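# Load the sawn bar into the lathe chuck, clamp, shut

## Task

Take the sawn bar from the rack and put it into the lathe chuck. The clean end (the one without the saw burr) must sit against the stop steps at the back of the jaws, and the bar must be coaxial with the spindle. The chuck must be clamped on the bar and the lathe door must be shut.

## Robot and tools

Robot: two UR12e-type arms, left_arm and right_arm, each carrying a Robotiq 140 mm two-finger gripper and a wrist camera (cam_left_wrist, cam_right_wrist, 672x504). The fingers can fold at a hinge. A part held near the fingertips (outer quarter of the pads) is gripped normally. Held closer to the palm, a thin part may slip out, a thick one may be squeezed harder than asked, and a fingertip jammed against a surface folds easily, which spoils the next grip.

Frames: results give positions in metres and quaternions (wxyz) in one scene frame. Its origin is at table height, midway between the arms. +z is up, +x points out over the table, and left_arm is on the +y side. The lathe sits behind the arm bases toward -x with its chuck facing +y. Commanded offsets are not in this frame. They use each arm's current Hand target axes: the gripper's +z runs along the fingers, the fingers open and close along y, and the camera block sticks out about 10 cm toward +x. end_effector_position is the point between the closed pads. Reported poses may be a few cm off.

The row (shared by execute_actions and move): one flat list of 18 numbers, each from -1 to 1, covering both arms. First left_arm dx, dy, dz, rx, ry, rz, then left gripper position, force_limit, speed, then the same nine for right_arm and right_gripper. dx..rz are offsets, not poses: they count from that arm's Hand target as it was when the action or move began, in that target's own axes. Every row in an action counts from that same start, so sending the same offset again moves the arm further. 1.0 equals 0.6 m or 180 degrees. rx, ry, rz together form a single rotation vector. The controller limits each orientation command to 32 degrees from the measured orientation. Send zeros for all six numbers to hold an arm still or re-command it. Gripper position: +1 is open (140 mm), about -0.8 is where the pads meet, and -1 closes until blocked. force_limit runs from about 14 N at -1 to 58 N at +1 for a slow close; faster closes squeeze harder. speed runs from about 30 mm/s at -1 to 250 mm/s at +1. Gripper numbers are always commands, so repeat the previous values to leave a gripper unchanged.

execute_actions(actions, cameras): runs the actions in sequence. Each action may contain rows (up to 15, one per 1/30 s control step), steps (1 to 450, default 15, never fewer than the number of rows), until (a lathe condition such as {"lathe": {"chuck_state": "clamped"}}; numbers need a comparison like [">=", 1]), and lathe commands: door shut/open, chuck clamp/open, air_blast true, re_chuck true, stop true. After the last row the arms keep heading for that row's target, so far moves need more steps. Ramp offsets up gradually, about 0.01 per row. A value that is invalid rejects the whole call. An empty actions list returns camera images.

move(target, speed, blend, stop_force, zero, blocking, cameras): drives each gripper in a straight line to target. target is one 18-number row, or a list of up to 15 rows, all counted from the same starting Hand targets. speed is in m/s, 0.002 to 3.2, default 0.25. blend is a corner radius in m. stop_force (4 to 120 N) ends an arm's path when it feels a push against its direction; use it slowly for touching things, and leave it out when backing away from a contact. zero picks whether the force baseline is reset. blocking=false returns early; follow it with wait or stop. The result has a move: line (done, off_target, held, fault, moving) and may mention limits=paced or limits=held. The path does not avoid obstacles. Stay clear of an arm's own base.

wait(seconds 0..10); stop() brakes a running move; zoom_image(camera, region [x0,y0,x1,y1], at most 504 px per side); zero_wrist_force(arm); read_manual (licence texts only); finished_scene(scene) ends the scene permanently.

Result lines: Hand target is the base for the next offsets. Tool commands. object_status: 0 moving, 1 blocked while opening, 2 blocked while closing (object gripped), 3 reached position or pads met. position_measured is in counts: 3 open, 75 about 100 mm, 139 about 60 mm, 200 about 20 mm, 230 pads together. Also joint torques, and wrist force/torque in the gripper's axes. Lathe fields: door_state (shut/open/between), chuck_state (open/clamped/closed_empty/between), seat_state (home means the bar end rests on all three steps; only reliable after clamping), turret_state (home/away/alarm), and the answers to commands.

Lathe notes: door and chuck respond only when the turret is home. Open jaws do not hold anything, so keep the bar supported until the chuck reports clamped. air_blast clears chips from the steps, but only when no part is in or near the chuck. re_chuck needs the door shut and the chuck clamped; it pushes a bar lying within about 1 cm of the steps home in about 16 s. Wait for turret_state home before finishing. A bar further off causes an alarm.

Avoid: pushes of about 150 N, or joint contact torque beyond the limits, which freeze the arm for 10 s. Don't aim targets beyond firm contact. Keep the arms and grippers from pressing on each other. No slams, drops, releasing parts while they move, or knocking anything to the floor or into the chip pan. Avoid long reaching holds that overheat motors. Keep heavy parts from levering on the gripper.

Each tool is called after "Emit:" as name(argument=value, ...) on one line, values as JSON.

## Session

Emit:
execute_actions(actions=[])

Scene clock: 0.00 s.
left_arm: end_effector_position=(+0.2159, -0.1516, +0.3889) position_measured=3 object_status=3 end_effector_quat_wxyz=(-0.078, +0.878, +0.464, +0.082) | right_arm: end_effector_position=(+0.2802, -0.5771, +0.3011) position_measured=3 object_status=3 end_effector_quat_wxyz=(+0.095, +0.736, -0.663, +0.100)
Joint positions: left_arm=[-1.549 -1.216 1.401 -1.539 -1.502 0.578] | right_arm=[-0.816 -2.723 2.587 -1.647 -1.75 -2.48]
Joint velocities: within noise
Joint torques (N m): no reading
Wrist force (N): no reading
Wrist torque (N m): no reading
Wrist force, peak (N): no reading
Hand target: left_arm +0.2159, -0.1516, +0.3889; -0.078, +0.878, +0.464, +0.082 | right_arm +0.2802, -0.5771, +0.3011; +0.095, +0.736, -0.663, +0.100
Tool commands: left_gripper/position=+1.0 left_gripper/force_limit=+1.0 left_gripper/speed=+1.0 right_gripper/position=+1.0 right_gripper/force_limit=+1.0 right_gripper/speed=+1.0
lathe: door_state=shut chuck_state=open seat_state=open turret_state=home door_answer=taken chuck_answer=taken re_chuck_answer=taken

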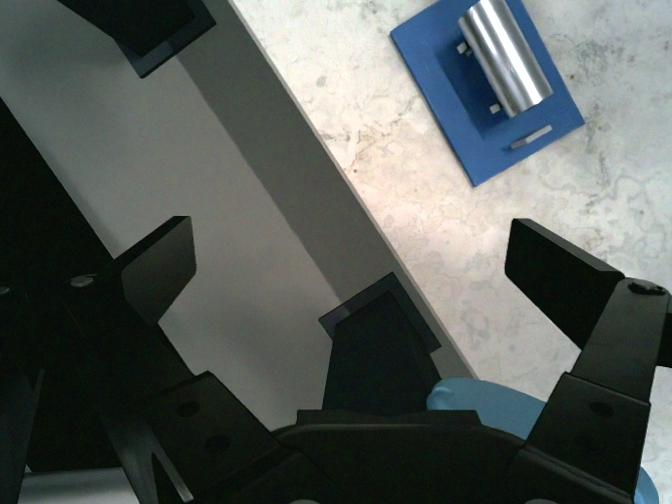

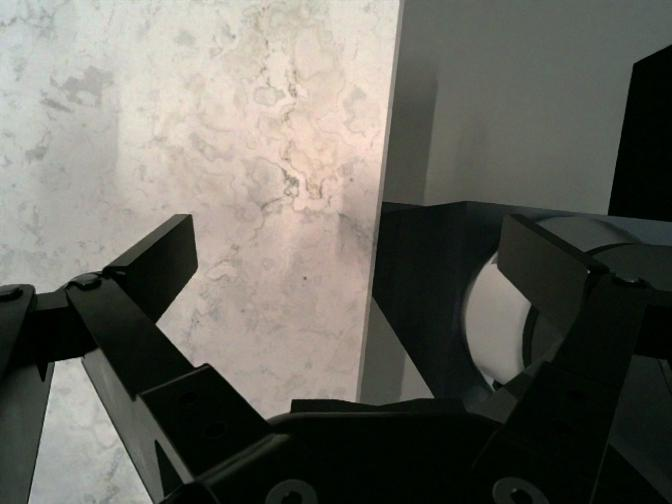

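Emit:
zoom_image(camera="cam_left_wrist", region=[380, 0, 600, 190])

Emit:
execute_actions(actions=[{"lathe":{"door":"open","air_blast":true},"steps":1}])

Scaled by 2.291.

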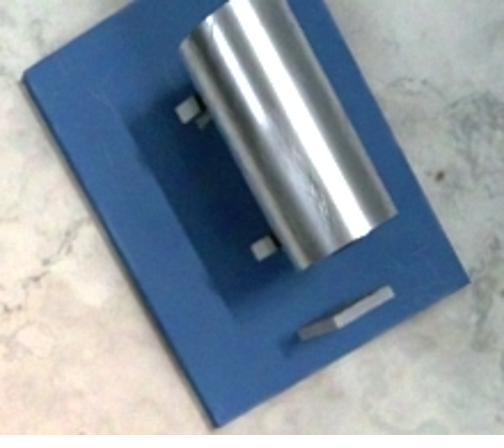

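Scene clock: 10.83 s.
left_arm: end_effector_position=(+0.2159, -0.1516, +0.3889) position_measured=3 object_status=3 end_effector_quat_wxyz=(-0.078, +0.878, +0.464, +0.082) | right_arm: end_effector_position=(+0.2802, -0.5771, +0.3011) position_measured=3 object_status=3 end_effector_quat_wxyz=(+0.095, +0.736, -0.663, +0.100)
Joint positions: left_arm=[-1.549 -1.216 1.401 -1.539 -1.502 0.578] | right_arm=[-0.816 -2.723 2.587 -1.647 -1.75 -2.48]
Joint torques (N m): left_arm=[0.57 -77.31 -44.45 -3.8 -0.15 0.37] | right_arm=[-1.13 28.5 -48.16 -5.44 -0.49 0.17]
Wrist force (N): left_arm=[0.2 0.2 0.2] | right_arm=[0.1 -0.2 -0.3]
Wrist torque (N m): left_arm=[0.04 -0.04 0.00] | right_arm=[-0.05 -0.01 0.01]
Wrist force, peak (N): left_arm=[0.0 -0.6 -0.5] | right_arm=[-0.8 -0.3 -1.1]
Hand target: left_arm +0.2159, -0.1516, +0.3889; -0.078, +0.878, +0.464, +0.082 | right_arm +0.2802, -0.5771, +0.3011; +0.095, +0.736, -0.663, +0.100
Tool commands: left_gripper/position=+1.0 left_gripper/force_limit=+1.0 left_gripper/speed=+1.0 right_gripper/position=+1.0 right_gripper/force_limit=+1.0 right_gripper/speed=+1.0
lathe: door_state=between chuck_state=open seat_state=open turret_state=home door_answer=taken chuck_answer=taken re_chuck_answer=taken

Emit:
move(target=[0.2763,0.234,0.13,0.002,-0.0733,-0.1896,0.07,1,1,-0.464,-0.323,0.18,0,-0.477,0,1,1,1], speed=0.3, cameras=["all"])

Emit:
zoom_image(camera="cam_left_wrist", region=[270, 60, 430, 260])

Scene clock: 58.93 s.
left_arm: end_effector_position=(+0.4298, -0.0800, +0.3402) position_measured=121 object_status=3 end_effector_quat_wxyz=(+0.000, +0.707, +0.707, +0.000) | right_arm: end_effector_position=(+0.4467, -0.3201, +0.1196) position_measured=3 object_status=3 end_effector_quat_wxyz=(-0.381, +0.607, -0.550, -0.428)
Joint positions: left_arm=[-1.251 -1.287 1.616 -1.898 -1.571 0.286] | right_arm=[-0.719 -1.349 2.545 -1.668 -0.852 -2.809]
Joint torques (N m): left_arm=[12.67 -81.85 -37.3 -6.65 -3.88 -1.7] | right_arm=[18.8 -20.18 -24.93 -0.69 4.26 -2.23]
Wrist force (N): left_arm=[0.5 -0.6 -0.2] | right_arm=[0.6 0.2 -0.6]
Wrist torque (N m): left_arm=[-0.15 -0.13 0.14] | right_arm=[-0.19 0.07 -0.17]
Wrist force, peak (N): left_arm=[1.2 0.0 0.1] | right_arm=[1.6 -0.4 0.7]
Hand target: left_arm +0.4298, -0.0800, +0.3402; +0.000, +0.707, +0.707, +0.000 | right_arm +0.4467, -0.3201, +0.1196; -0.381, +0.607, -0.550, -0.428
Off the commanded pose: left_arm 0.000 m, 0 deg | right_arm 0.000 m, 0 deg.
lathe: door_state=open chuck_state=open seat_state=open turret_state=home door_answer=taken chuck_answer=taken re_chuck_answer=taken
move: done

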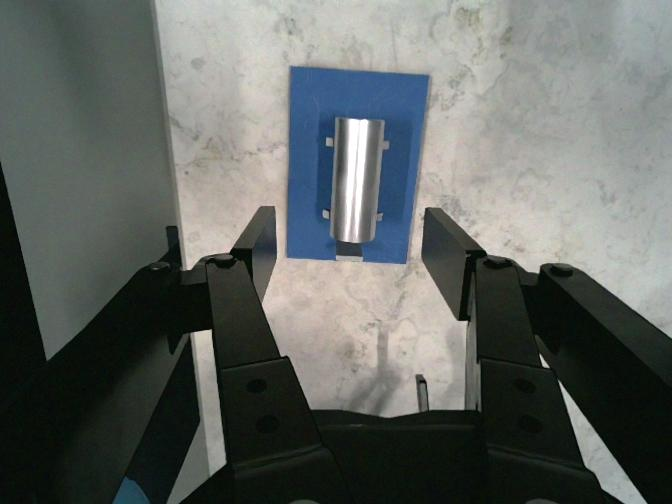

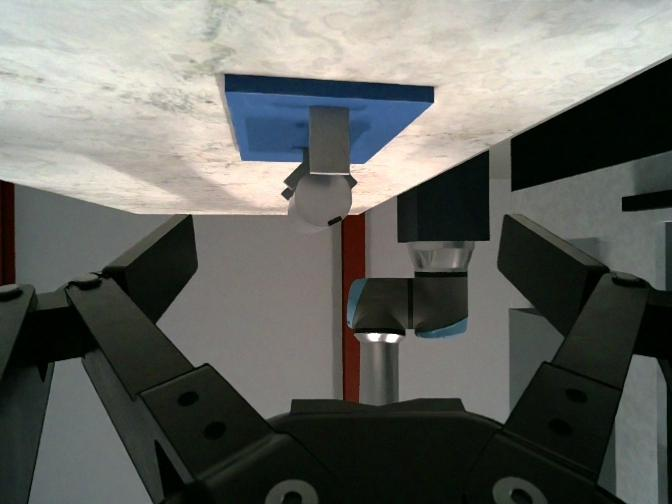

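Scaled by 2.520.

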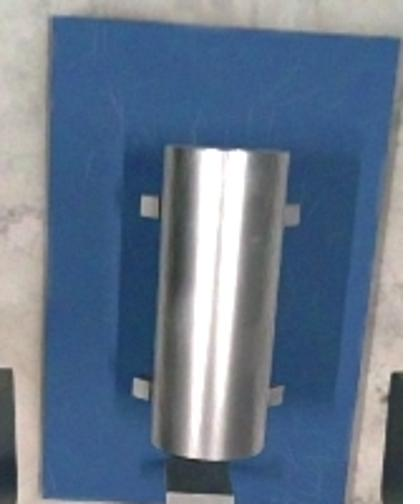

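Emit:
zoom_image(camera="cam_right_wrist", region=[270, 150, 380, 250])

Scaled by 4.582.

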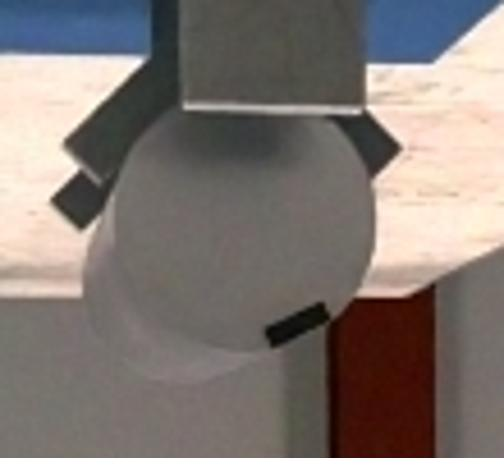

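Emit:
move(target=[-0.03,0.022,0.1,0,0,-0.9867,0.07,1,1,0,0,0,0,0,0,1,1,1], speed=0.4, cameras=["cam_left_wrist"])

Emit:
zoom_image(camera="cam_left_wrist", region=[250, 60, 450, 300])

Scene clock: 95.50 s.
left_arm: end_effector_position=(+0.4430, -0.0979, +0.2802) position_measured=121 object_status=3 end_effector_quat_wxyz=(+0.000, +0.692, -0.722, +0.000) | right_arm: end_effector_position=(+0.4467, -0.3201, +0.1196) position_measured=3 object_status=3 end_effector_quat_wxyz=(-0.381, +0.607, -0.550, -0.428)
Joint positions: left_arm=[-1.243 -1.217 1.633 -1.986 -1.571 -2.805] | right_arm=[-0.718 -1.349 2.545 -1.668 -0.852 -2.809]
Joint torques (N m): left_arm=[-13.2 -62.05 -35.43 -6.94 3.58 -2.19] | right_arm=[17.54 -21.16 -25.33 3.58 4.15 -2.47]
Wrist force (N): left_arm=[0.5 -0.3 0.2] | right_arm=[-0.2 0.4 -0.5]
Wrist torque (N m): left_arm=[-0.05 -0.10 0.14] | right_arm=[-0.16 0.25 -0.17]
Wrist force, peak (N): left_arm=[1.2 -0.8 -0.5] | right_arm=[0.2 1.0 -0.9]
Hand target: left_arm +0.4430, -0.0979, +0.2802; +0.000, +0.692, -0.722, +0.000 | right_arm +0.4467, -0.3201, +0.1196; -0.381, +0.607, -0.550, -0.428
Off the commanded pose: left_arm 0.000 m, 0 deg | right_arm 0.000 m, 0 deg.
lathe: door_state=open chuck_state=open seat_state=open turret_state=home door_answer=taken chuck_answer=taken re_chuck_answer=taken
move: done
Images, in order (width x height): cam_left_wrist 672x504.

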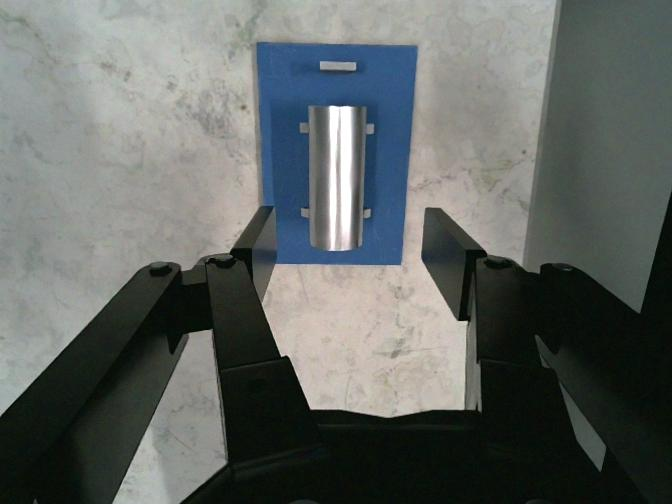

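Scaled by 2.100.

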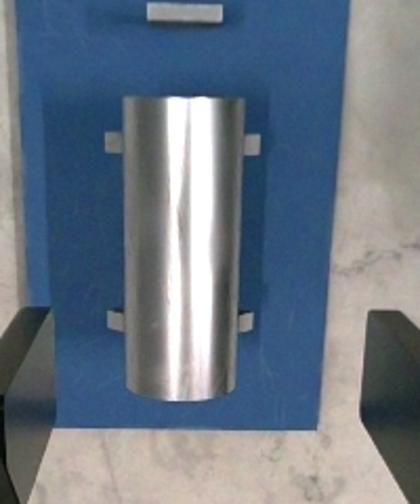

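Emit:
move(target=[0,-0.005,0.25,0,0,0,0.07,1,1,0,0,0,0,0,0,1,1,1], cameras=["all"])

Emit:
zoom_image(camera="cam_left_wrist", region=[250, 60, 450, 370])

Emit:
zoom_image(camera="cam_right_wrist", region=[240, 130, 400, 300])

Scene clock: 109.90 s.
left_arm: end_effector_position=(+0.4459, -0.0980, +0.1303) position_measured=121 object_status=3 end_effector_quat_wxyz=(+0.000, +0.692, -0.722, +0.000) | right_arm: end_effector_position=(+0.4467, -0.3201, +0.1196) position_measured=3 object_status=3 end_effector_quat_wxyz=(-0.381, +0.607, -0.550, -0.428)
Joint positions: left_arm=[-1.239 -1.089 1.746 -2.227 -1.571 -2.802] | right_arm=[-0.718 -1.349 2.545 -1.668 -0.852 -2.809]
Joint torques (N m): left_arm=[12.77 -64.68 -31.26 -7.32 0.16 2.48] | right_arm=[17.22 -21.66 -24.04 3.59 4.11 -2.13]
Wrist force (N): left_arm=[0.1 -0.2 0.2] | right_arm=[0.2 0.2 -0.3]
Wrist torque (N m): left_arm=[-0.04 -0.01 -0.09] | right_arm=[-0.21 0.16 -0.17]
Wrist force, peak (N): left_arm=[0.3 -0.9 2.6] | right_arm=[0.2 1.0 -0.7]
Hand target: left_arm +0.4459, -0.0980, +0.1302; +0.000, +0.692, -0.722, +0.000 | right_arm +0.4467, -0.3201, +0.1196; -0.381, +0.607, -0.550, -0.428
Off the commanded pose: left_arm 0.000 m, 0 deg | right_arm 0.000 m, 0 deg.
lathe: door_state=open chuck_state=open seat_state=open turret_state=home door_answer=taken chuck_answer=taken re_chuck_answer=taken
move: done

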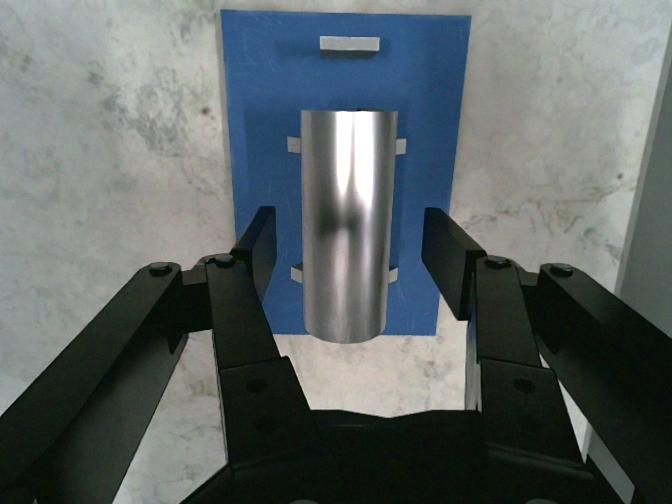

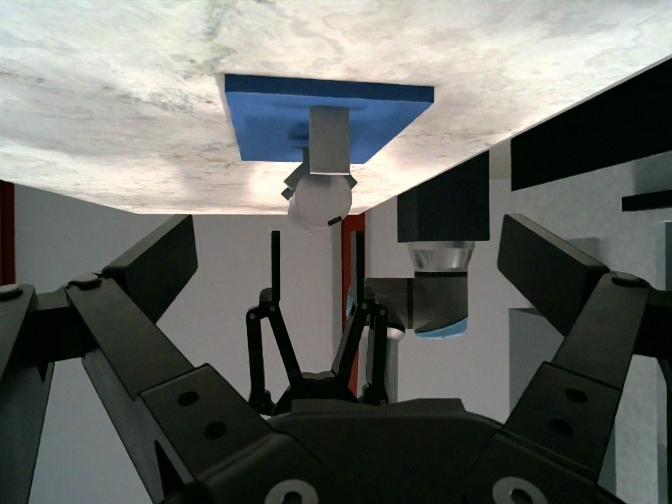

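Scaled by 1.626.

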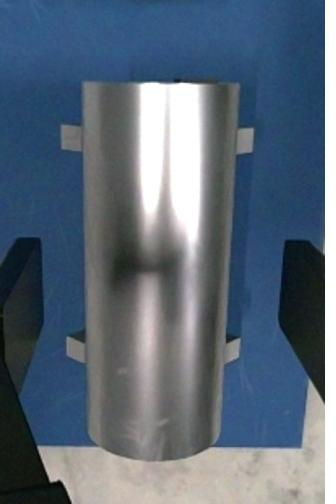

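Scaled by 2.965.

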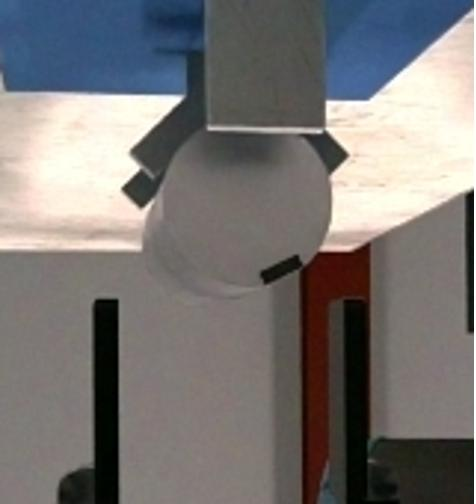

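Emit:
move(target=[0,-0.0013,0.0388,0,0,0,0.07,1,1,0,0,0,0,0,0,1,1,1], speed=0.1)

Emit:
execute_actions(actions=[{"rows":[[0,0,0,0,0,0,-1,-1,-1,0,0,0,0,0,0,1,1,1]],"steps":75}], cameras=["all"])

Emit:
zoom_image(camera="cam_right_wrist", region=[240, 130, 400, 300])

Scene clock: 138.83 s.
left_arm: end_effector_position=(+0.4466, -0.0980, +0.1071) position_measured=121 object_status=3 end_effector_quat_wxyz=(+0.000, +0.692, -0.722, +0.000) | right_arm: end_effector_position=(+0.4467, -0.3201, +0.1196) position_measured=3 object_status=3 end_effector_quat_wxyz=(-0.381, +0.607, -0.550, -0.428)
Joint positions: left_arm=[-1.239 -1.065 1.758 -2.263 -1.571 -2.801] | right_arm=[-0.718 -1.349 2.545 -1.668 -0.852 -2.809]
Joint torques (N m): left_arm=[11.84 -70.09 -29.34 -7.37 3.22 2.4] | right_arm=[14.36 -23.28 -23.8 3.55 3.93 -2.1]
Wrist force (N): left_arm=[0.2 -0.3 0.3] | right_arm=[0.3 0.5 -0.5]
Wrist torque (N m): left_arm=[-0.06 -0.04 -0.07] | right_arm=[-0.15 0.14 -0.16]
Wrist force, peak (N): left_arm=[0.7 -1.2 0.1] | right_arm=[0.2 -0.1 -1.3]
Hand target: left_arm +0.4466, -0.0980, +0.1069; +0.000, +0.692, -0.722, +0.000 | right_arm +0.4467, -0.3201, +0.1196; -0.381, +0.607, -0.550, -0.428
Off the commanded pose: left_arm 0.000 m, 0 deg | right_arm 0.000 m, 0 deg.
lathe: door_state=open chuck_state=open seat_state=open turret_state=home door_answer=taken chuck_answer=taken re_chuck_answer=taken
move: done

Scene clock: 141.53 s.
left_arm: end_effector_position=(+0.4466, -0.0980, +0.1069) position_measured=157 object_status=2 end_effector_quat_wxyz=(+0.000, +0.692, -0.722, +0.000) | right_arm: end_effector_position=(+0.4467, -0.3201, +0.1196) position_measured=3 object_status=3 end_effector_quat_wxyz=(-0.381, +0.607, -0.550, -0.428)
Joint positions: left_arm=[-1.239 -1.064 1.758 -2.263 -1.571 -2.801] | right_arm=[-0.718 -1.349 2.545 -1.668 -0.852 -2.809]
Joint torques (N m): left_arm=[11.52 -67.76 -29.62 -7.26 3.53 1.08] | right_arm=[16.03 -22.4 -23.46 3.35 3.83 -2.2]
Wrist force (N): left_arm=[-3.2 14.0 -15.1] | right_arm=[0.2 0.1 -0.5]
Wrist torque (N m): left_arm=[-0.91 -0.19 0.02] | right_arm=[-0.23 0.17 -0.16]
Wrist force, peak (N): left_arm=[-3.2 14.1 -15.2] | right_arm=[0.0 0.7 -0.9]
Hand target: left_arm +0.4466, -0.0980, +0.1069; +0.000, +0.692, -0.722, +0.000 | right_arm +0.4467, -0.3201, +0.1196; -0.381, +0.607, -0.550, -0.428
Off the commanded pose: left_arm 0.000 m, 0 deg | right_arm 0.000 m, 0 deg.
lathe: door_state=open chuck_state=open seat_state=open turret_state=home door_answer=taken chuck_answer=taken re_chuck_answer=taken

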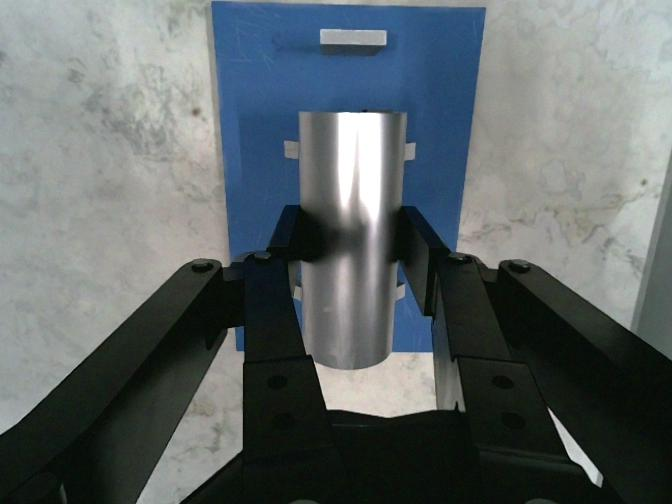

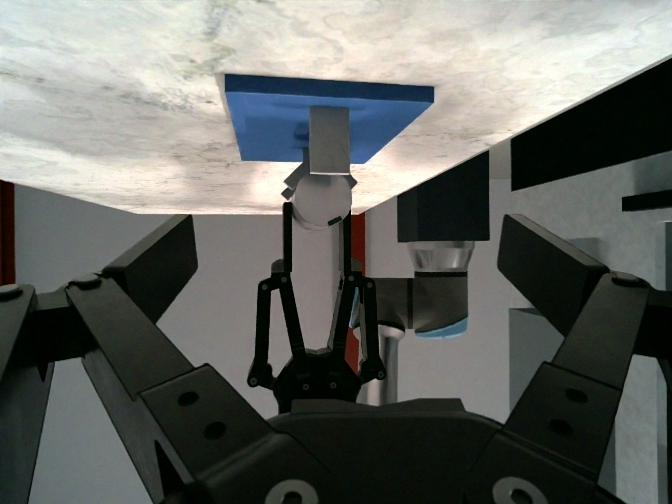

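Scaled by 2.965.

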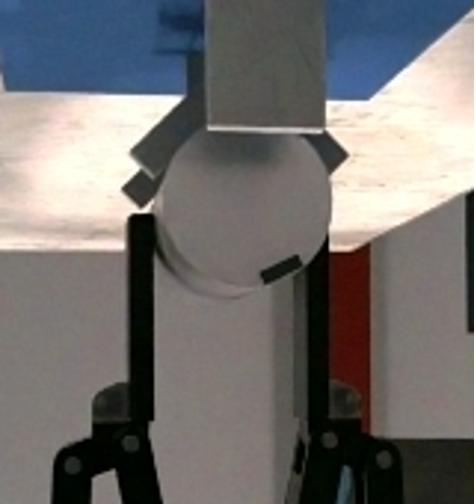

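Emit:
execute_actions(actions=[{"rows":[[0,0,0,0,0,0,0.07,-1,-0.5,0,0,0,0,0,0,1,1,1]],"steps":40}])

Emit:
move(target=[0,0.0033,0.0125,0,0,0,0.07,-1,-1,0,0,0,0,0,0,1,1,1], speed=0.05)

Emit:
execute_actions(actions=[{"rows":[[0,0,0,0,0,0,-1,-1,-1,0,0,0,0,0,0,1,1,1]],"steps":75}], cameras=["all"])

Emit:
zoom_image(camera="cam_right_wrist", region=[240, 130, 400, 300])

Scene clock: 161.60 s.
left_arm: end_effector_position=(+0.4466, -0.0980, +0.1069) position_measured=121 object_status=3 end_effector_quat_wxyz=(+0.000, +0.692, -0.722, +0.000) | right_arm: end_effector_position=(+0.4467, -0.3201, +0.1196) position_measured=3 object_status=3 end_effector_quat_wxyz=(-0.381, +0.607, -0.550, -0.428)
Joint positions: left_arm=[-1.238 -1.064 1.758 -2.263 -1.571 -2.801] | right_arm=[-0.718 -1.349 2.545 -1.668 -0.852 -2.809]
Joint torques (N m): left_arm=[5.33 -79.07 -32.46 -4.47 -0.55 -0.03] | right_arm=[15.58 -23.48 -22.07 3.6 3.85 -2.2]
Wrist force (N): left_arm=[0.0 -0.6 0.2] | right_arm=[-0.3 0.0 0.1]
Wrist torque (N m): left_arm=[-0.12 -0.01 -0.08] | right_arm=[-0.25 0.29 -0.17]
Wrist force, peak (N): left_arm=[-3.4 14.5 -15.2] | right_arm=[0.4 0.3 -1.2]
Hand target: left_arm +0.4466, -0.0980, +0.1069; +0.000, +0.692, -0.722, +0.000 | right_arm +0.4467, -0.3201, +0.1196; -0.381, +0.607, -0.550, -0.428
Off the commanded pose: left_arm 0.000 m, 0 deg | right_arm 0.000 m, 0 deg.
lathe: door_state=open chuck_state=open seat_state=open turret_state=home door_answer=taken chuck_answer=taken re_chuck_answer=taken

Scene clock: 162.37 s.
left_arm: end_effector_position=(+0.4447, -0.0979, +0.0995) position_measured=121 object_status=3 end_effector_quat_wxyz=(+0.000, +0.692, -0.722, +0.000) | right_arm: end_effector_position=(+0.4467, -0.3201, +0.1196) position_measured=3 object_status=3 end_effector_quat_wxyz=(-0.381, +0.607, -0.550, -0.428)
Joint positions: left_arm=[-1.241 -1.058 1.763 -2.276 -1.571 -2.804] | right_arm=[-0.718 -1.349 2.545 -1.668 -0.852 -2.809]
Joint torques (N m): left_arm=[-13.62 -69.55 -29.33 -7.23 -1.91 -2.14] | right_arm=[15.19 -23.93 -22.5 3.61 3.87 -2.2]
Wrist force (N): left_arm=[0.2 -0.5 0.1] | right_arm=[0.3 -0.2 -0.9]
Wrist torque (N m): left_arm=[-0.11 -0.06 0.17] | right_arm=[-0.29 0.12 -0.17]
Wrist force, peak (N): left_arm=[0.9 -0.7 0.3] | right_arm=[-0.3 0.6 -1.0]
Hand target: left_arm +0.4446, -0.0979, +0.0994; +0.000, +0.692, -0.722, +0.000 | right_arm +0.4467, -0.3201, +0.1196; -0.381, +0.607, -0.550, -0.428
Off the commanded pose: left_arm 0.000 m, 0 deg | right_arm 0.000 m, 0 deg.
lathe: door_state=open chuck_state=open seat_state=open turret_state=home door_answer=taken chuck_answer=taken re_chuck_answer=taken
move: done

Scene clock: 165.07 s.
left_arm: end_effector_position=(+0.4446, -0.0979, +0.0994) position_measured=154 object_status=2 end_effector_quat_wxyz=(+0.000, +0.692, -0.722, +0.000) | right_arm: end_effector_position=(+0.4467, -0.3201, +0.1196) position_measured=3 object_status=3 end_effector_quat_wxyz=(-0.381, +0.607, -0.550, -0.428)
Joint positions: left_arm=[-1.241 -1.058 1.763 -2.276 -1.571 -2.804] | right_arm=[-0.718 -1.349 2.545 -1.668 -0.852 -2.809]
Joint torques (N m): left_arm=[-13.55 -69.33 -29.22 0.88 -13 -1.63] | right_arm=[13.79 -25.32 -22.44 3.55 3.78 -2.23]
Wrist force (N): left_arm=[-1.5 -23.5 -9.7] | right_arm=[0.4 0.2 -0.5]
Wrist torque (N m): left_arm=[0.69 -0.22 0.13] | right_arm=[-0.20 0.12 -0.17]
Wrist force, peak (N): left_arm=[-2.1 -24.0 -9.8] | right_arm=[0.4 0.0 -1.0]
Hand target: left_arm +0.4446, -0.0979, +0.0994; +0.000, +0.692, -0.722, +0.000 | right_arm +0.4467, -0.3201, +0.1196; -0.381, +0.607, -0.550, -0.428
Off the commanded pose: left_arm 0.000 m, 0 deg | right_arm 0.000 m, 0 deg.
lathe: door_state=open chuck_state=open seat_state=open turret_state=home door_answer=taken chuck_answer=taken re_chuck_answer=taken

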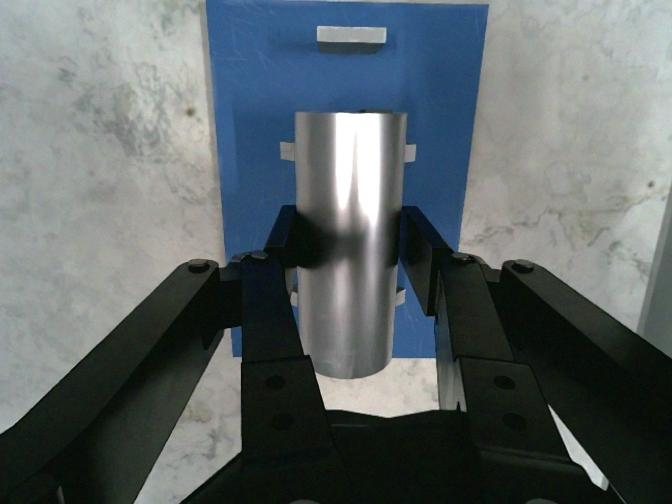

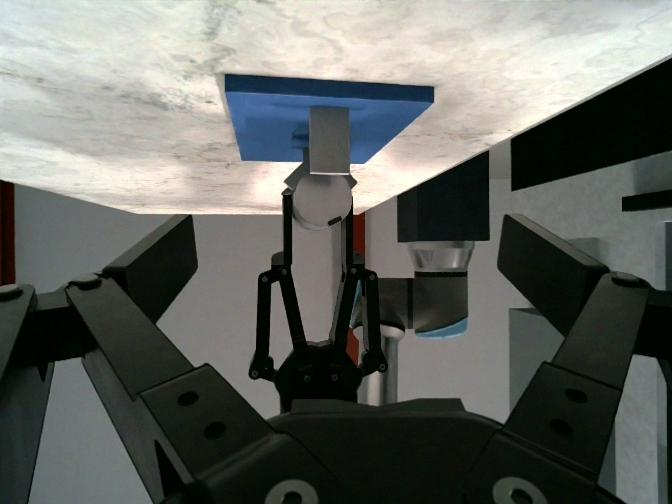

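Scaled by 2.965.

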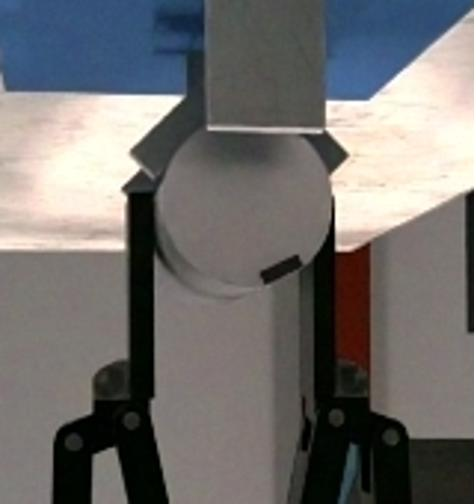

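Emit:
execute_actions(actions=[{"rows":[[0,0,0,0,0,0,0.07,-1,-0.5,0,0,0,0,0,0,1,1,1]],"steps":35},{"rows":[[0,-0.003,0,0,0,0,0.07,-1,-1,0,0,0,0,0,0,1,1,1]],"steps":15},{"rows":[[0,0,0,0,0,0,-1,-1,-1,0,0,0,0,0,0,1,1,1]],"steps":70}], cameras=["cam_left_wrist"])

Scene clock: 179.47 s.
left_arm: end_effector_position=(+0.4464, -0.0980, +0.0994) position_measured=157 object_status=2 end_effector_quat_wxyz=(+0.000, +0.692, -0.722, +0.000) | right_arm: end_effector_position=(+0.4467, -0.3201, +0.1196) position_measured=3 object_status=3 end_effector_quat_wxyz=(-0.381, +0.607, -0.550, -0.428)
Joint positions: left_arm=[-1.239 -1.056 1.761 -2.275 -1.571 -2.802] | right_arm=[-0.718 -1.349 2.545 -1.668 -0.852 -2.809]
Joint torques (N m): left_arm=[13.23 -68.77 -29.83 -6.98 0.83 2.12] | right_arm=[14.8 -23.74 -21.13 3.27 3.81 -2.02]
Wrist force (N): left_arm=[-2.4 6.1 -8.6] | right_arm=[0.3 0.1 -0.7]
Wrist torque (N m): left_arm=[-0.32 -0.18 -0.05] | right_arm=[-0.22 0.14 -0.17]
Wrist force, peak (N): left_arm=[-2.2 -24.1 -10.3] | right_arm=[0.4 0.7 -1.0]
Hand target: left_arm +0.4464, -0.0980, +0.0994; +0.000, +0.692, -0.722, +0.000 | right_arm +0.4467, -0.3201, +0.1196; -0.381, +0.607, -0.550, -0.428
Off the commanded pose: left_arm 0.000 m, 0 deg | right_arm 0.000 m, 0 deg.
lathe: door_state=open chuck_state=open seat_state=open turret_state=home door_answer=taken chuck_answer=taken re_chuck_answer=taken
Images, in order (width x height): cam_left_wrist 672x504.

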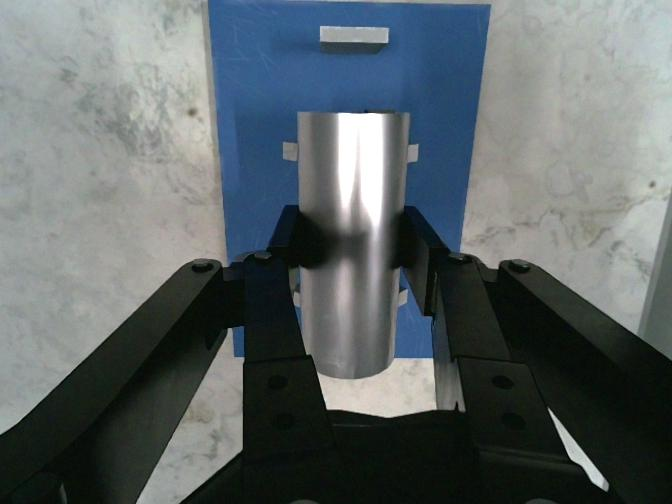

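Emit:
execute_actions(actions=[{"rows":[[0,0,0,0,0,0,-0.98,0.2,-1,0,0,0,0,0,0,1,1,1]],"steps":30}])

Emit:
move(target=[0,0,-0.12,0,0,0,-0.98,0.2,-1,0,0,0,0,0,0,1,1,1], speed=0.08, cameras=["all"])

Emit:
zoom_image(camera="cam_right_wrist", region=[230, 150, 410, 330])

Scene clock: 191.53 s.
left_arm: end_effector_position=(+0.4464, -0.0980, +0.0994) position_measured=159 object_status=2 end_effector_quat_wxyz=(+0.000, +0.692, -0.722, +0.000) | right_arm: end_effector_position=(+0.4467, -0.3201, +0.1196) position_measured=3 object_status=3 end_effector_quat_wxyz=(-0.381, +0.607, -0.550, -0.428)
Joint positions: left_arm=[-1.239 -1.056 1.761 -2.275 -1.571 -2.802] | right_arm=[-0.718 -1.349 2.545 -1.668 -0.852 -2.809]
Joint torques (N m): left_arm=[13.15 -68.74 -29.7 -7.19 -1.79 0.52] | right_arm=[13.22 -25.54 -21.23 3.44 3.74 -1.87]
Wrist force (N): left_arm=[-7.8 7.7 -20.7] | right_arm=[-0.1 0.2 -0.8]
Wrist torque (N m): left_arm=[-0.46 -0.20 -0.04] | right_arm=[-0.21 0.23 -0.17]
Wrist force, peak (N): left_arm=[-7.7 7.6 -21.4] | right_arm=[-0.1 0.7 -1.1]
Hand target: left_arm +0.4464, -0.0980, +0.0994; +0.000, +0.692, -0.722, +0.000 | right_arm +0.4467, -0.3201, +0.1196; -0.381, +0.607, -0.550, -0.428
Off the commanded pose: left_arm 0.000 m, 0 deg | right_arm 0.000 m, 0 deg.
lathe: door_state=open chuck_state=open seat_state=open turret_state=home door_answer=taken chuck_answer=taken re_chuck_answer=taken

Scene clock: 192.87 s.
left_arm: end_effector_position=(+0.4465, -0.0980, +0.1713) position_measured=159 object_status=2 end_effector_quat_wxyz=(+0.000, +0.692, -0.722, +0.000) | right_arm: end_effector_position=(+0.4467, -0.3201, +0.1196) position_measured=3 object_status=3 end_effector_quat_wxyz=(-0.381, +0.607, -0.550, -0.428)
Joint positions: left_arm=[-1.239 -1.128 1.72 -2.162 -1.571 -2.802] | right_arm=[-0.718 -1.349 2.545 -1.668 -0.852 -2.809]
Joint torques (N m): left_arm=[10.03 -95.24 -50.21 -3.48 -1.24 1.87] | right_arm=[12.95 -26.26 -21.29 3.44 3.74 -2.16]
Wrist force (N): left_arm=[0.6 -0.6 5.8] | right_arm=[0.3 0.2 -0.1]
Wrist torque (N m): left_arm=[-0.12 -0.11 -0.10] | right_arm=[-0.21 0.15 -0.17]
Wrist force, peak (N): left_arm=[-7.2 7.5 -20.9] | right_arm=[0.6 1.1 -0.4]
Hand target: left_arm +0.4465, -0.0980, +0.1714; +0.000, +0.692, -0.722, +0.000 | right_arm +0.4467, -0.3201, +0.1196; -0.381, +0.607, -0.550, -0.428
Off the commanded pose: left_arm 0.000 m, 0 deg | right_arm 0.000 m, 0 deg.
lathe: door_state=open chuck_state=open seat_state=open turret_state=home door_answer=taken chuck_answer=taken re_chuck_answer=taken
move: done

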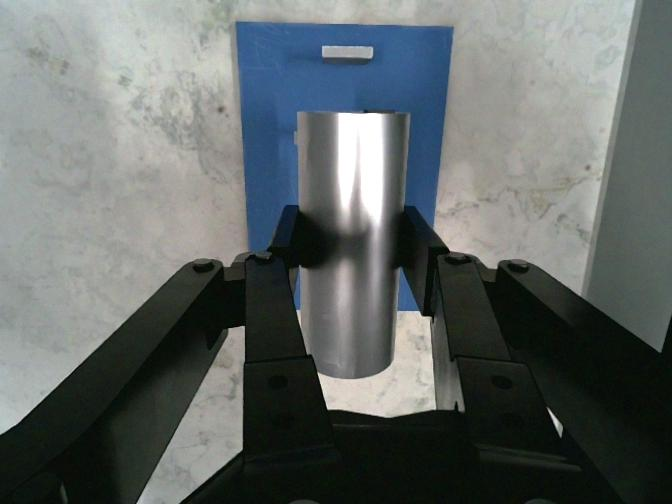

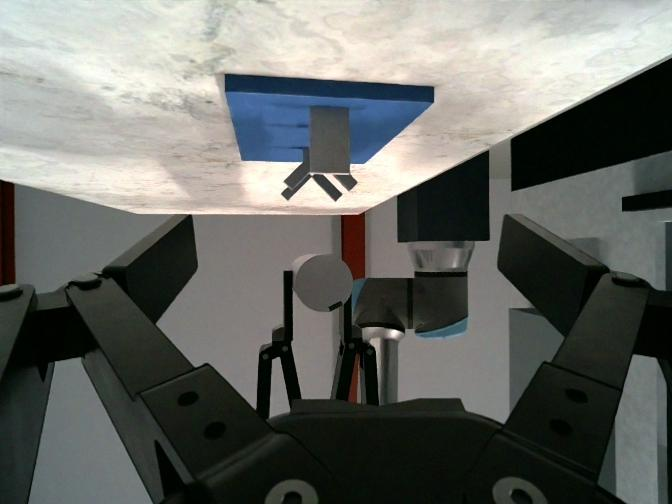

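Scaled by 2.800.

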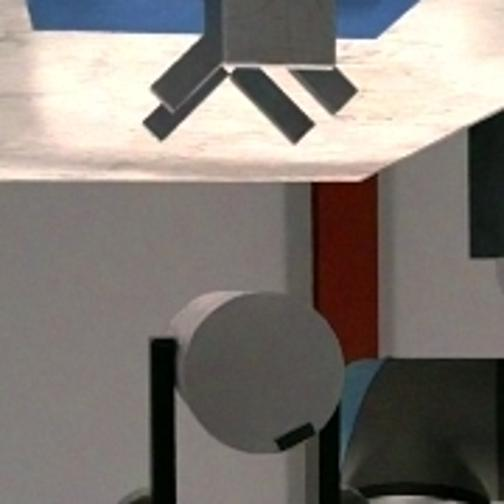

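Emit:
move(target=[[0,0,-0.12,0,0,0.02,-0.98,0.2,-1,0,0,0,0,0,0,1,1,1],[-0.1115,0.049,-0.317,0,0,0.9867,-0.98,0.2,-1,0,0,0,0,0,0,1,1,1]], blend=[0.04,0], speed=0.4)

Emit:
move(target=[[0.267,-0.617,-0.117,0.222,0,0,-0.98,0.2,-1,0,0,0,0,0,0,1,1,1],[0.267,-0.95,-0.117,0.278,0,0,-0.98,0.2,-1,0,0,0,0,0,0,1,1,1]], blend=[0.06,0], speed=0.3, cameras=["cam_left_wrist"])

Scene clock: 227.83 s.
left_arm: end_effector_position=(+0.4200, -0.0301, +0.3617) position_measured=159 object_status=2 end_effector_quat_wxyz=(+0.000, +0.707, +0.707, +0.000) | right_arm: end_effector_position=(+0.4467, -0.3201, +0.1196) position_measured=3 object_status=3 end_effector_quat_wxyz=(-0.381, +0.607, -0.550, -0.428)
Joint positions: left_arm=[-1.245 -1.375 1.688 -1.883 -1.571 0.291] | right_arm=[-0.718 -1.349 2.545 -1.668 -0.852 -2.809]
Joint torques (N m): left_arm=[12.59 -80.21 -55.43 -3.2 -3.97 2.87] | right_arm=[12.41 -24.86 -19.95 3.64 3.57 -1.8]
Wrist force (N): left_arm=[0.5 -0.6 5.6] | right_arm=[0.0 -0.1 -0.3]
Wrist torque (N m): left_arm=[-0.15 -0.09 -0.10] | right_arm=[-0.27 0.21 -0.17]
Wrist force, peak (N): left_arm=[0.3 -0.8 10.2] | right_arm=[0.1 0.8 -1.2]
Hand target: left_arm +0.4201, -0.0301, +0.3617; +0.000, +0.707, +0.707, +0.000 | right_arm +0.4467, -0.3201, +0.1196; -0.381, +0.607, -0.550, -0.428
Off the commanded pose: left_arm 0.000 m, 0 deg | right_arm 0.000 m, 0 deg.
lathe: door_state=open chuck_state=open seat_state=open turret_state=home door_answer=taken chuck_answer=taken re_chuck_answer=taken
move: done; blend cut to 0.036 m at target 1

Scene clock: 230.63 s.
left_arm: end_effector_position=(-0.1499, +0.1301, +0.4324) position_measured=159 object_status=2 end_effector_quat_wxyz=(-0.299, +0.641, +0.641, -0.299) | right_arm: end_effector_position=(+0.4467, -0.3201, +0.1196) position_measured=3 object_status=3 end_effector_quat_wxyz=(-0.381, +0.607, -0.550, -0.428)
Joint positions: left_arm=[-1.709 -1.756 2.213 -2.23 -2.427 -0.265] | right_arm=[-0.718 -1.349 2.545 -1.668 -0.852 -2.809]
Joint torques (N m): left_arm=[-13.43 -19.5 -39.81 -8.25 -0.65 -1.96] | right_arm=[12.77 -26.53 -19.85 3.64 3.66 -1.83]
Wrist force (N): left_arm=[1.2 4.8 4.1] | right_arm=[0.4 0.5 -0.2]
Wrist torque (N m): left_arm=[-0.10 -0.36 0.24] | right_arm=[-0.14 0.10 -0.17]
Wrist force, peak (N): left_arm=[1.6 3.1 6.7] | right_arm=[0.3 0.6 -1.0]
Hand target: left_arm -0.1499, +0.1301, +0.4324; -0.299, +0.641, +0.641, -0.299 | right_arm +0.4467, -0.3201, +0.1196; -0.381, +0.607, -0.550, -0.428
Off the commanded pose: left_arm 0.000 m, 0 deg | right_arm 0.000 m, 0 deg.
lathe: door_state=open chuck_state=open seat_state=open turret_state=home door_answer=taken chuck_answer=taken re_chuck_answer=taken
move: done
Images, in order (width x height): cam_left_wrist 672x504.

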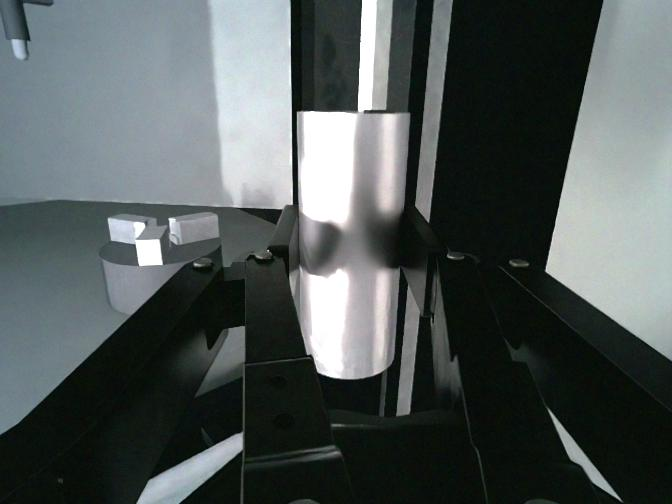

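Emit:
zoom_image(camera="cam_left_wrist", region=[95, 190, 235, 300])

Emit:
execute_actions(actions=[{"lathe":{"air_blast":true},"steps":1}])

Emit:
move(target=[0,-0.537,0.924,0,0,0,-0.98,0.2,-1,0,0,0,0,0,0,1,1,1], speed=0.25, cameras=["cam_left_wrist"])

Scaled by 3.600.

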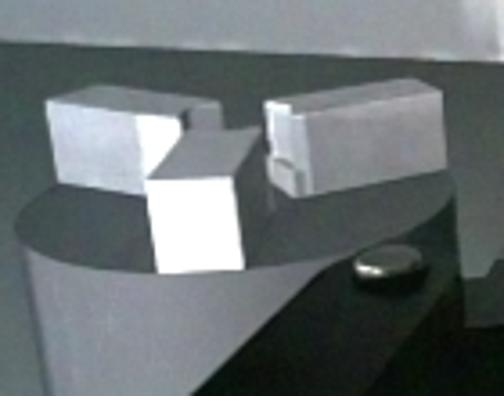

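Scene clock: 237.97 s.
left_arm: end_effector_position=(-0.1499, +0.1301, +0.4324) position_measured=159 object_status=2 end_effector_quat_wxyz=(-0.299, +0.641, +0.641, -0.299) | right_arm: end_effector_position=(+0.4467, -0.3201, +0.1196) position_measured=3 object_status=3 end_effector_quat_wxyz=(-0.381, +0.607, -0.550, -0.428)
Joint positions: left_arm=[-1.709 -1.756 2.214 -2.23 -2.427 -0.265] | right_arm=[-0.718 -1.349 2.545 -1.668 -0.852 -2.809]
Joint torques (N m): left_arm=[-12.16 -22.17 -39.65 -8.17 -0.67 -2.18] | right_arm=[13.26 -25.57 -19.52 3.68 3.46 -1.64]
Wrist force (N): left_arm=[1.3 5.3 3.9] | right_arm=[0.0 0.1 -0.3]
Wrist torque (N m): left_arm=[-0.01 -0.37 0.24] | right_arm=[-0.23 0.20 -0.17]
Wrist force, peak (N): left_arm=[1.3 5.5 4.3] | right_arm=[0.6 0.3 -1.3]
Hand target: left_arm -0.1499, +0.1301, +0.4324; -0.299, +0.641, +0.641, -0.299 | right_arm +0.4467, -0.3201, +0.1196; -0.381, +0.607, -0.550, -0.428
Tool commands: left_gripper/position=-0.98 left_gripper/force_limit=+0.2 left_gripper/speed=-1.0 right_gripper/position=+1.0 right_gripper/force_limit=+1.0 right_gripper/speed=+1.0
Off the commanded pose: left_arm 0.000 m, 0 deg | right_arm 0.000 m, 0 deg.
lathe: door_state=open chuck_state=open seat_state=open turret_state=home door_answer=taken chuck_answer=taken re_chuck_answer=taken

Scene clock: 241.13 s.
left_arm: end_effector_position=(-0.7817, +0.1301, +0.3238) position_measured=159 object_status=2 end_effector_quat_wxyz=(-0.299, +0.641, +0.641, -0.299) | right_arm: end_effector_position=(+0.4467, -0.3201, +0.1196) position_measured=3 object_status=3 end_effector_quat_wxyz=(-0.381, +0.607, -0.550, -0.428)
Joint positions: left_arm=[-2.559 -1.165 1.9 -3.101 -1.982 -1.198] | right_arm=[-0.718 -1.349 2.545 -1.668 -0.852 -2.809]
Joint torques (N m): left_arm=[-12.83 -62.17 -47.25 -5.14 1.69 -2.14] | right_arm=[12.34 -24.91 -19.02 3.64 3.66 -1.6]
Wrist force (N): left_arm=[1.4 4.7 4.1] | right_arm=[0.5 0.5 -0.4]
Wrist torque (N m): left_arm=[-0.13 -0.41 0.17] | right_arm=[-0.15 0.09 -0.17]
Wrist force, peak (N): left_arm=[1.5 3.0 6.5] | right_arm=[0.5 0.7 -0.9]
Hand target: left_arm -0.7819, +0.1301, +0.3238; -0.299, +0.641, +0.641, -0.299 | right_arm +0.4467, -0.3201, +0.1196; -0.381, +0.607, -0.550, -0.428
Off the commanded pose: left_arm 0.000 m, 0 deg | right_arm 0.000 m, 0 deg.
lathe: door_state=open chuck_state=open seat_state=open turret_state=home door_answer=taken chuck_answer=taken re_chuck_answer=taken
move: done
Images, in order (width x height): cam_left_wrist 672x504.

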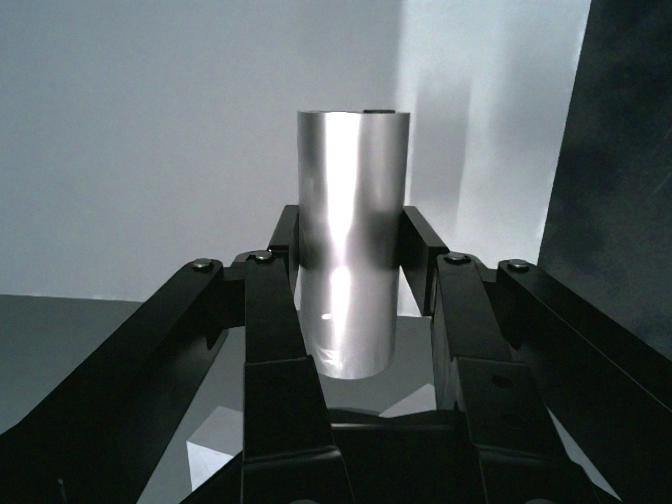

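Emit:
move(target=[-0.12,0.0046,0.0039,0,0,0,-0.98,0.2,-1,0,0,0,0,0,0,1,1,1], speed=0.1, stop_force=12, cameras=["cam_left_wrist"])

Emit:
zoom_image(camera="cam_left_wrist", region=[290, 340, 440, 430])

Scene clock: 248.20 s.
left_arm: end_effector_position=(-0.7819, +0.0581, +0.3201) position_measured=159 object_status=2 end_effector_quat_wxyz=(-0.299, +0.641, +0.641, -0.299) | right_arm: end_effector_position=(+0.4467, -0.3201, +0.1196) position_measured=3 object_status=3 end_effector_quat_wxyz=(-0.381, +0.607, -0.550, -0.428)
Joint positions: left_arm=[-2.482 -1.098 1.796 -3.038 -2.037 -1.137] | right_arm=[-0.718 -1.349 2.545 -1.668 -0.852 -2.809]
Joint torques (N m): left_arm=[13.67 -72.43 -47.9 -5.02 -5.87 2.45] | right_arm=[11.86 -26.98 -18.95 3.58 3.48 -1.72]
Wrist force (N): left_arm=[1.7 5.1 3.8] | right_arm=[0.4 0.2 -0.5]
Wrist torque (N m): left_arm=[-0.02 -0.48 -0.08] | right_arm=[-0.22 0.12 -0.17]
Wrist force, peak (N): left_arm=[3.3 4.8 4.4] | right_arm=[0.0 0.0 -1.3]
Hand target: left_arm -0.7819, +0.0581, +0.3201; -0.299, +0.641, +0.641, -0.299 | right_arm +0.4467, -0.3201, +0.1196; -0.381, +0.607, -0.550, -0.428
Off the commanded pose: left_arm 0.000 m, 0 deg | right_arm 0.000 m, 0 deg.
lathe: door_state=open chuck_state=open seat_state=open turret_state=home door_answer=taken chuck_answer=taken re_chuck_answer=taken
move: done
Images, in order (width x height): cam_left_wrist 672x504.

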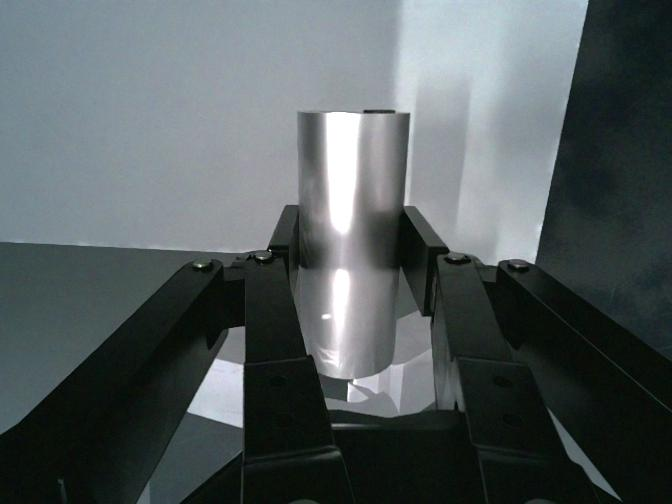

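Scaled by 3.360.

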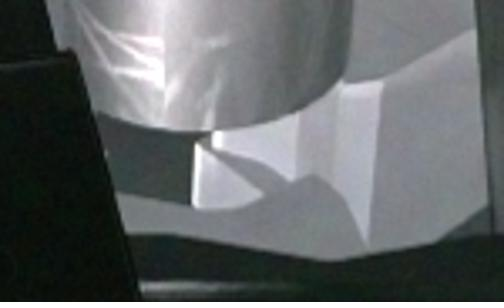

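Emit:
move(target=[0,0,0.0028,0,0,0,-0.98,0.2,-1,0,0,0,0,0,0,1,1,1], speed=0.05)

Emit:
move(target=[-0.045,0,0,0,0,0,-0.98,0.2,-1,0,0,0,0,0,0,1,1,1], speed=0.012, stop_force=6, cameras=["cam_left_wrist"])

Emit:
zoom_image(camera="cam_left_wrist", region=[290, 320, 440, 430])

Scene clock: 277.20 s.
left_arm: end_effector_position=(-0.7831, +0.0581, +0.3191) position_measured=159 object_status=2 end_effector_quat_wxyz=(-0.299, +0.641, +0.641, -0.299) | right_arm: end_effector_position=(+0.4467, -0.3201, +0.1196) position_measured=3 object_status=3 end_effector_quat_wxyz=(-0.381, +0.607, -0.550, -0.428)
Joint positions: left_arm=[-2.483 -1.096 1.794 -3.039 -2.036 -1.138] | right_arm=[-0.718 -1.349 2.545 -1.668 -0.852 -2.809]
Joint torques (N m): left_arm=[-14.53 -71.69 -48.39 -9.39 1.85 -2.3] | right_arm=[10.38 -28.47 -17.52 3.37 3.28 -1.71]
Wrist force (N): left_arm=[1.4 5.0 4.1] | right_arm=[0.1 0.5 -0.4]
Wrist torque (N m): left_arm=[-0.05 -0.43 0.01] | right_arm=[-0.14 0.19 -0.17]
Wrist force, peak (N): left_arm=[1.6 5.5 4.5] | right_arm=[0.1 1.1 -1.1]
Hand target: left_arm -0.7832, +0.0581, +0.3190; -0.299, +0.641, +0.641, -0.299 | right_arm +0.4467, -0.3201, +0.1196; -0.381, +0.607, -0.550, -0.428
Off the commanded pose: left_arm 0.000 m, 0 deg | right_arm 0.000 m, 0 deg.
lathe: door_state=open chuck_state=open seat_state=open turret_state=home door_answer=taken chuck_answer=taken re_chuck_answer=taken
move: done

Scene clock: 279.77 s.
left_arm: end_effector_position=(-0.7832, +0.0421, +0.3190) position_measured=159 object_status=2 end_effector_quat_wxyz=(-0.299, +0.641, +0.641, -0.299) | right_arm: end_effector_position=(+0.4467, -0.3201, +0.1196) position_measured=3 object_status=3 end_effector_quat_wxyz=(-0.381, +0.607, -0.550, -0.428)
Joint positions: left_arm=[-2.467 -1.081 1.769 -3.023 -2.047 -1.125] | right_arm=[-0.718 -1.349 2.545 -1.668 -0.852 -2.809]
Joint torques (N m): left_arm=[-10.18 -96.46 -35.35 -9.59 2.41 -2.17] | right_arm=[9.74 -29.47 -17.98 3.57 3.42 -1.47]
Wrist force (N): left_arm=[6.3 4.4 3.7] | right_arm=[0.4 -0.4 -0.3]
Wrist torque (N m): left_arm=[-0.04 -0.48 0.02] | right_arm=[-0.34 0.13 -0.17]
Wrist force, peak (N): left_arm=[15.7 5.9 4.6] | right_arm=[0.3 0.9 -1.1]
Hand target: left_arm -0.7832, +0.0421, +0.3190; -0.299, +0.641, +0.641, -0.299 (not the last commanded pose) | right_arm +0.4467, -0.3201, +0.1196; -0.381, +0.607, -0.550, -0.428
Off the commanded pose: left_arm 0.011 m, 0 deg | right_arm 0.000 m, 0 deg.
lathe: door_state=open chuck_state=open seat_state=open turret_state=home door_answer=taken chuck_answer=taken re_chuck_answer=taken
move: contact (left_arm)
Images, in order (width x height): cam_left_wrist 672x504.

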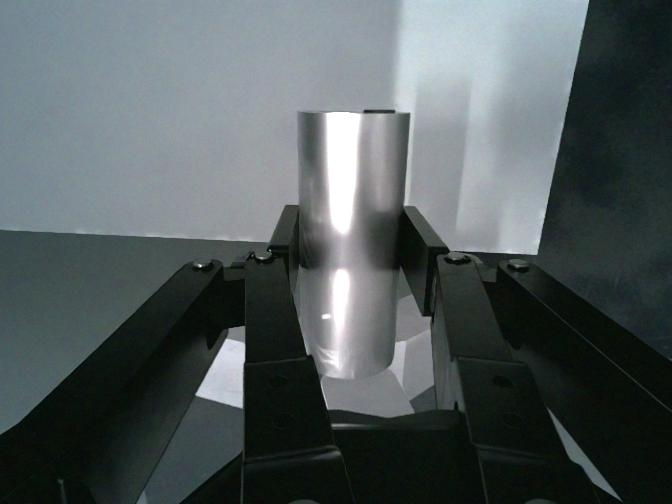

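Scaled by 3.360.

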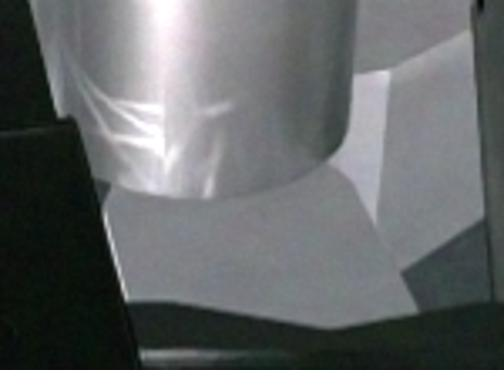

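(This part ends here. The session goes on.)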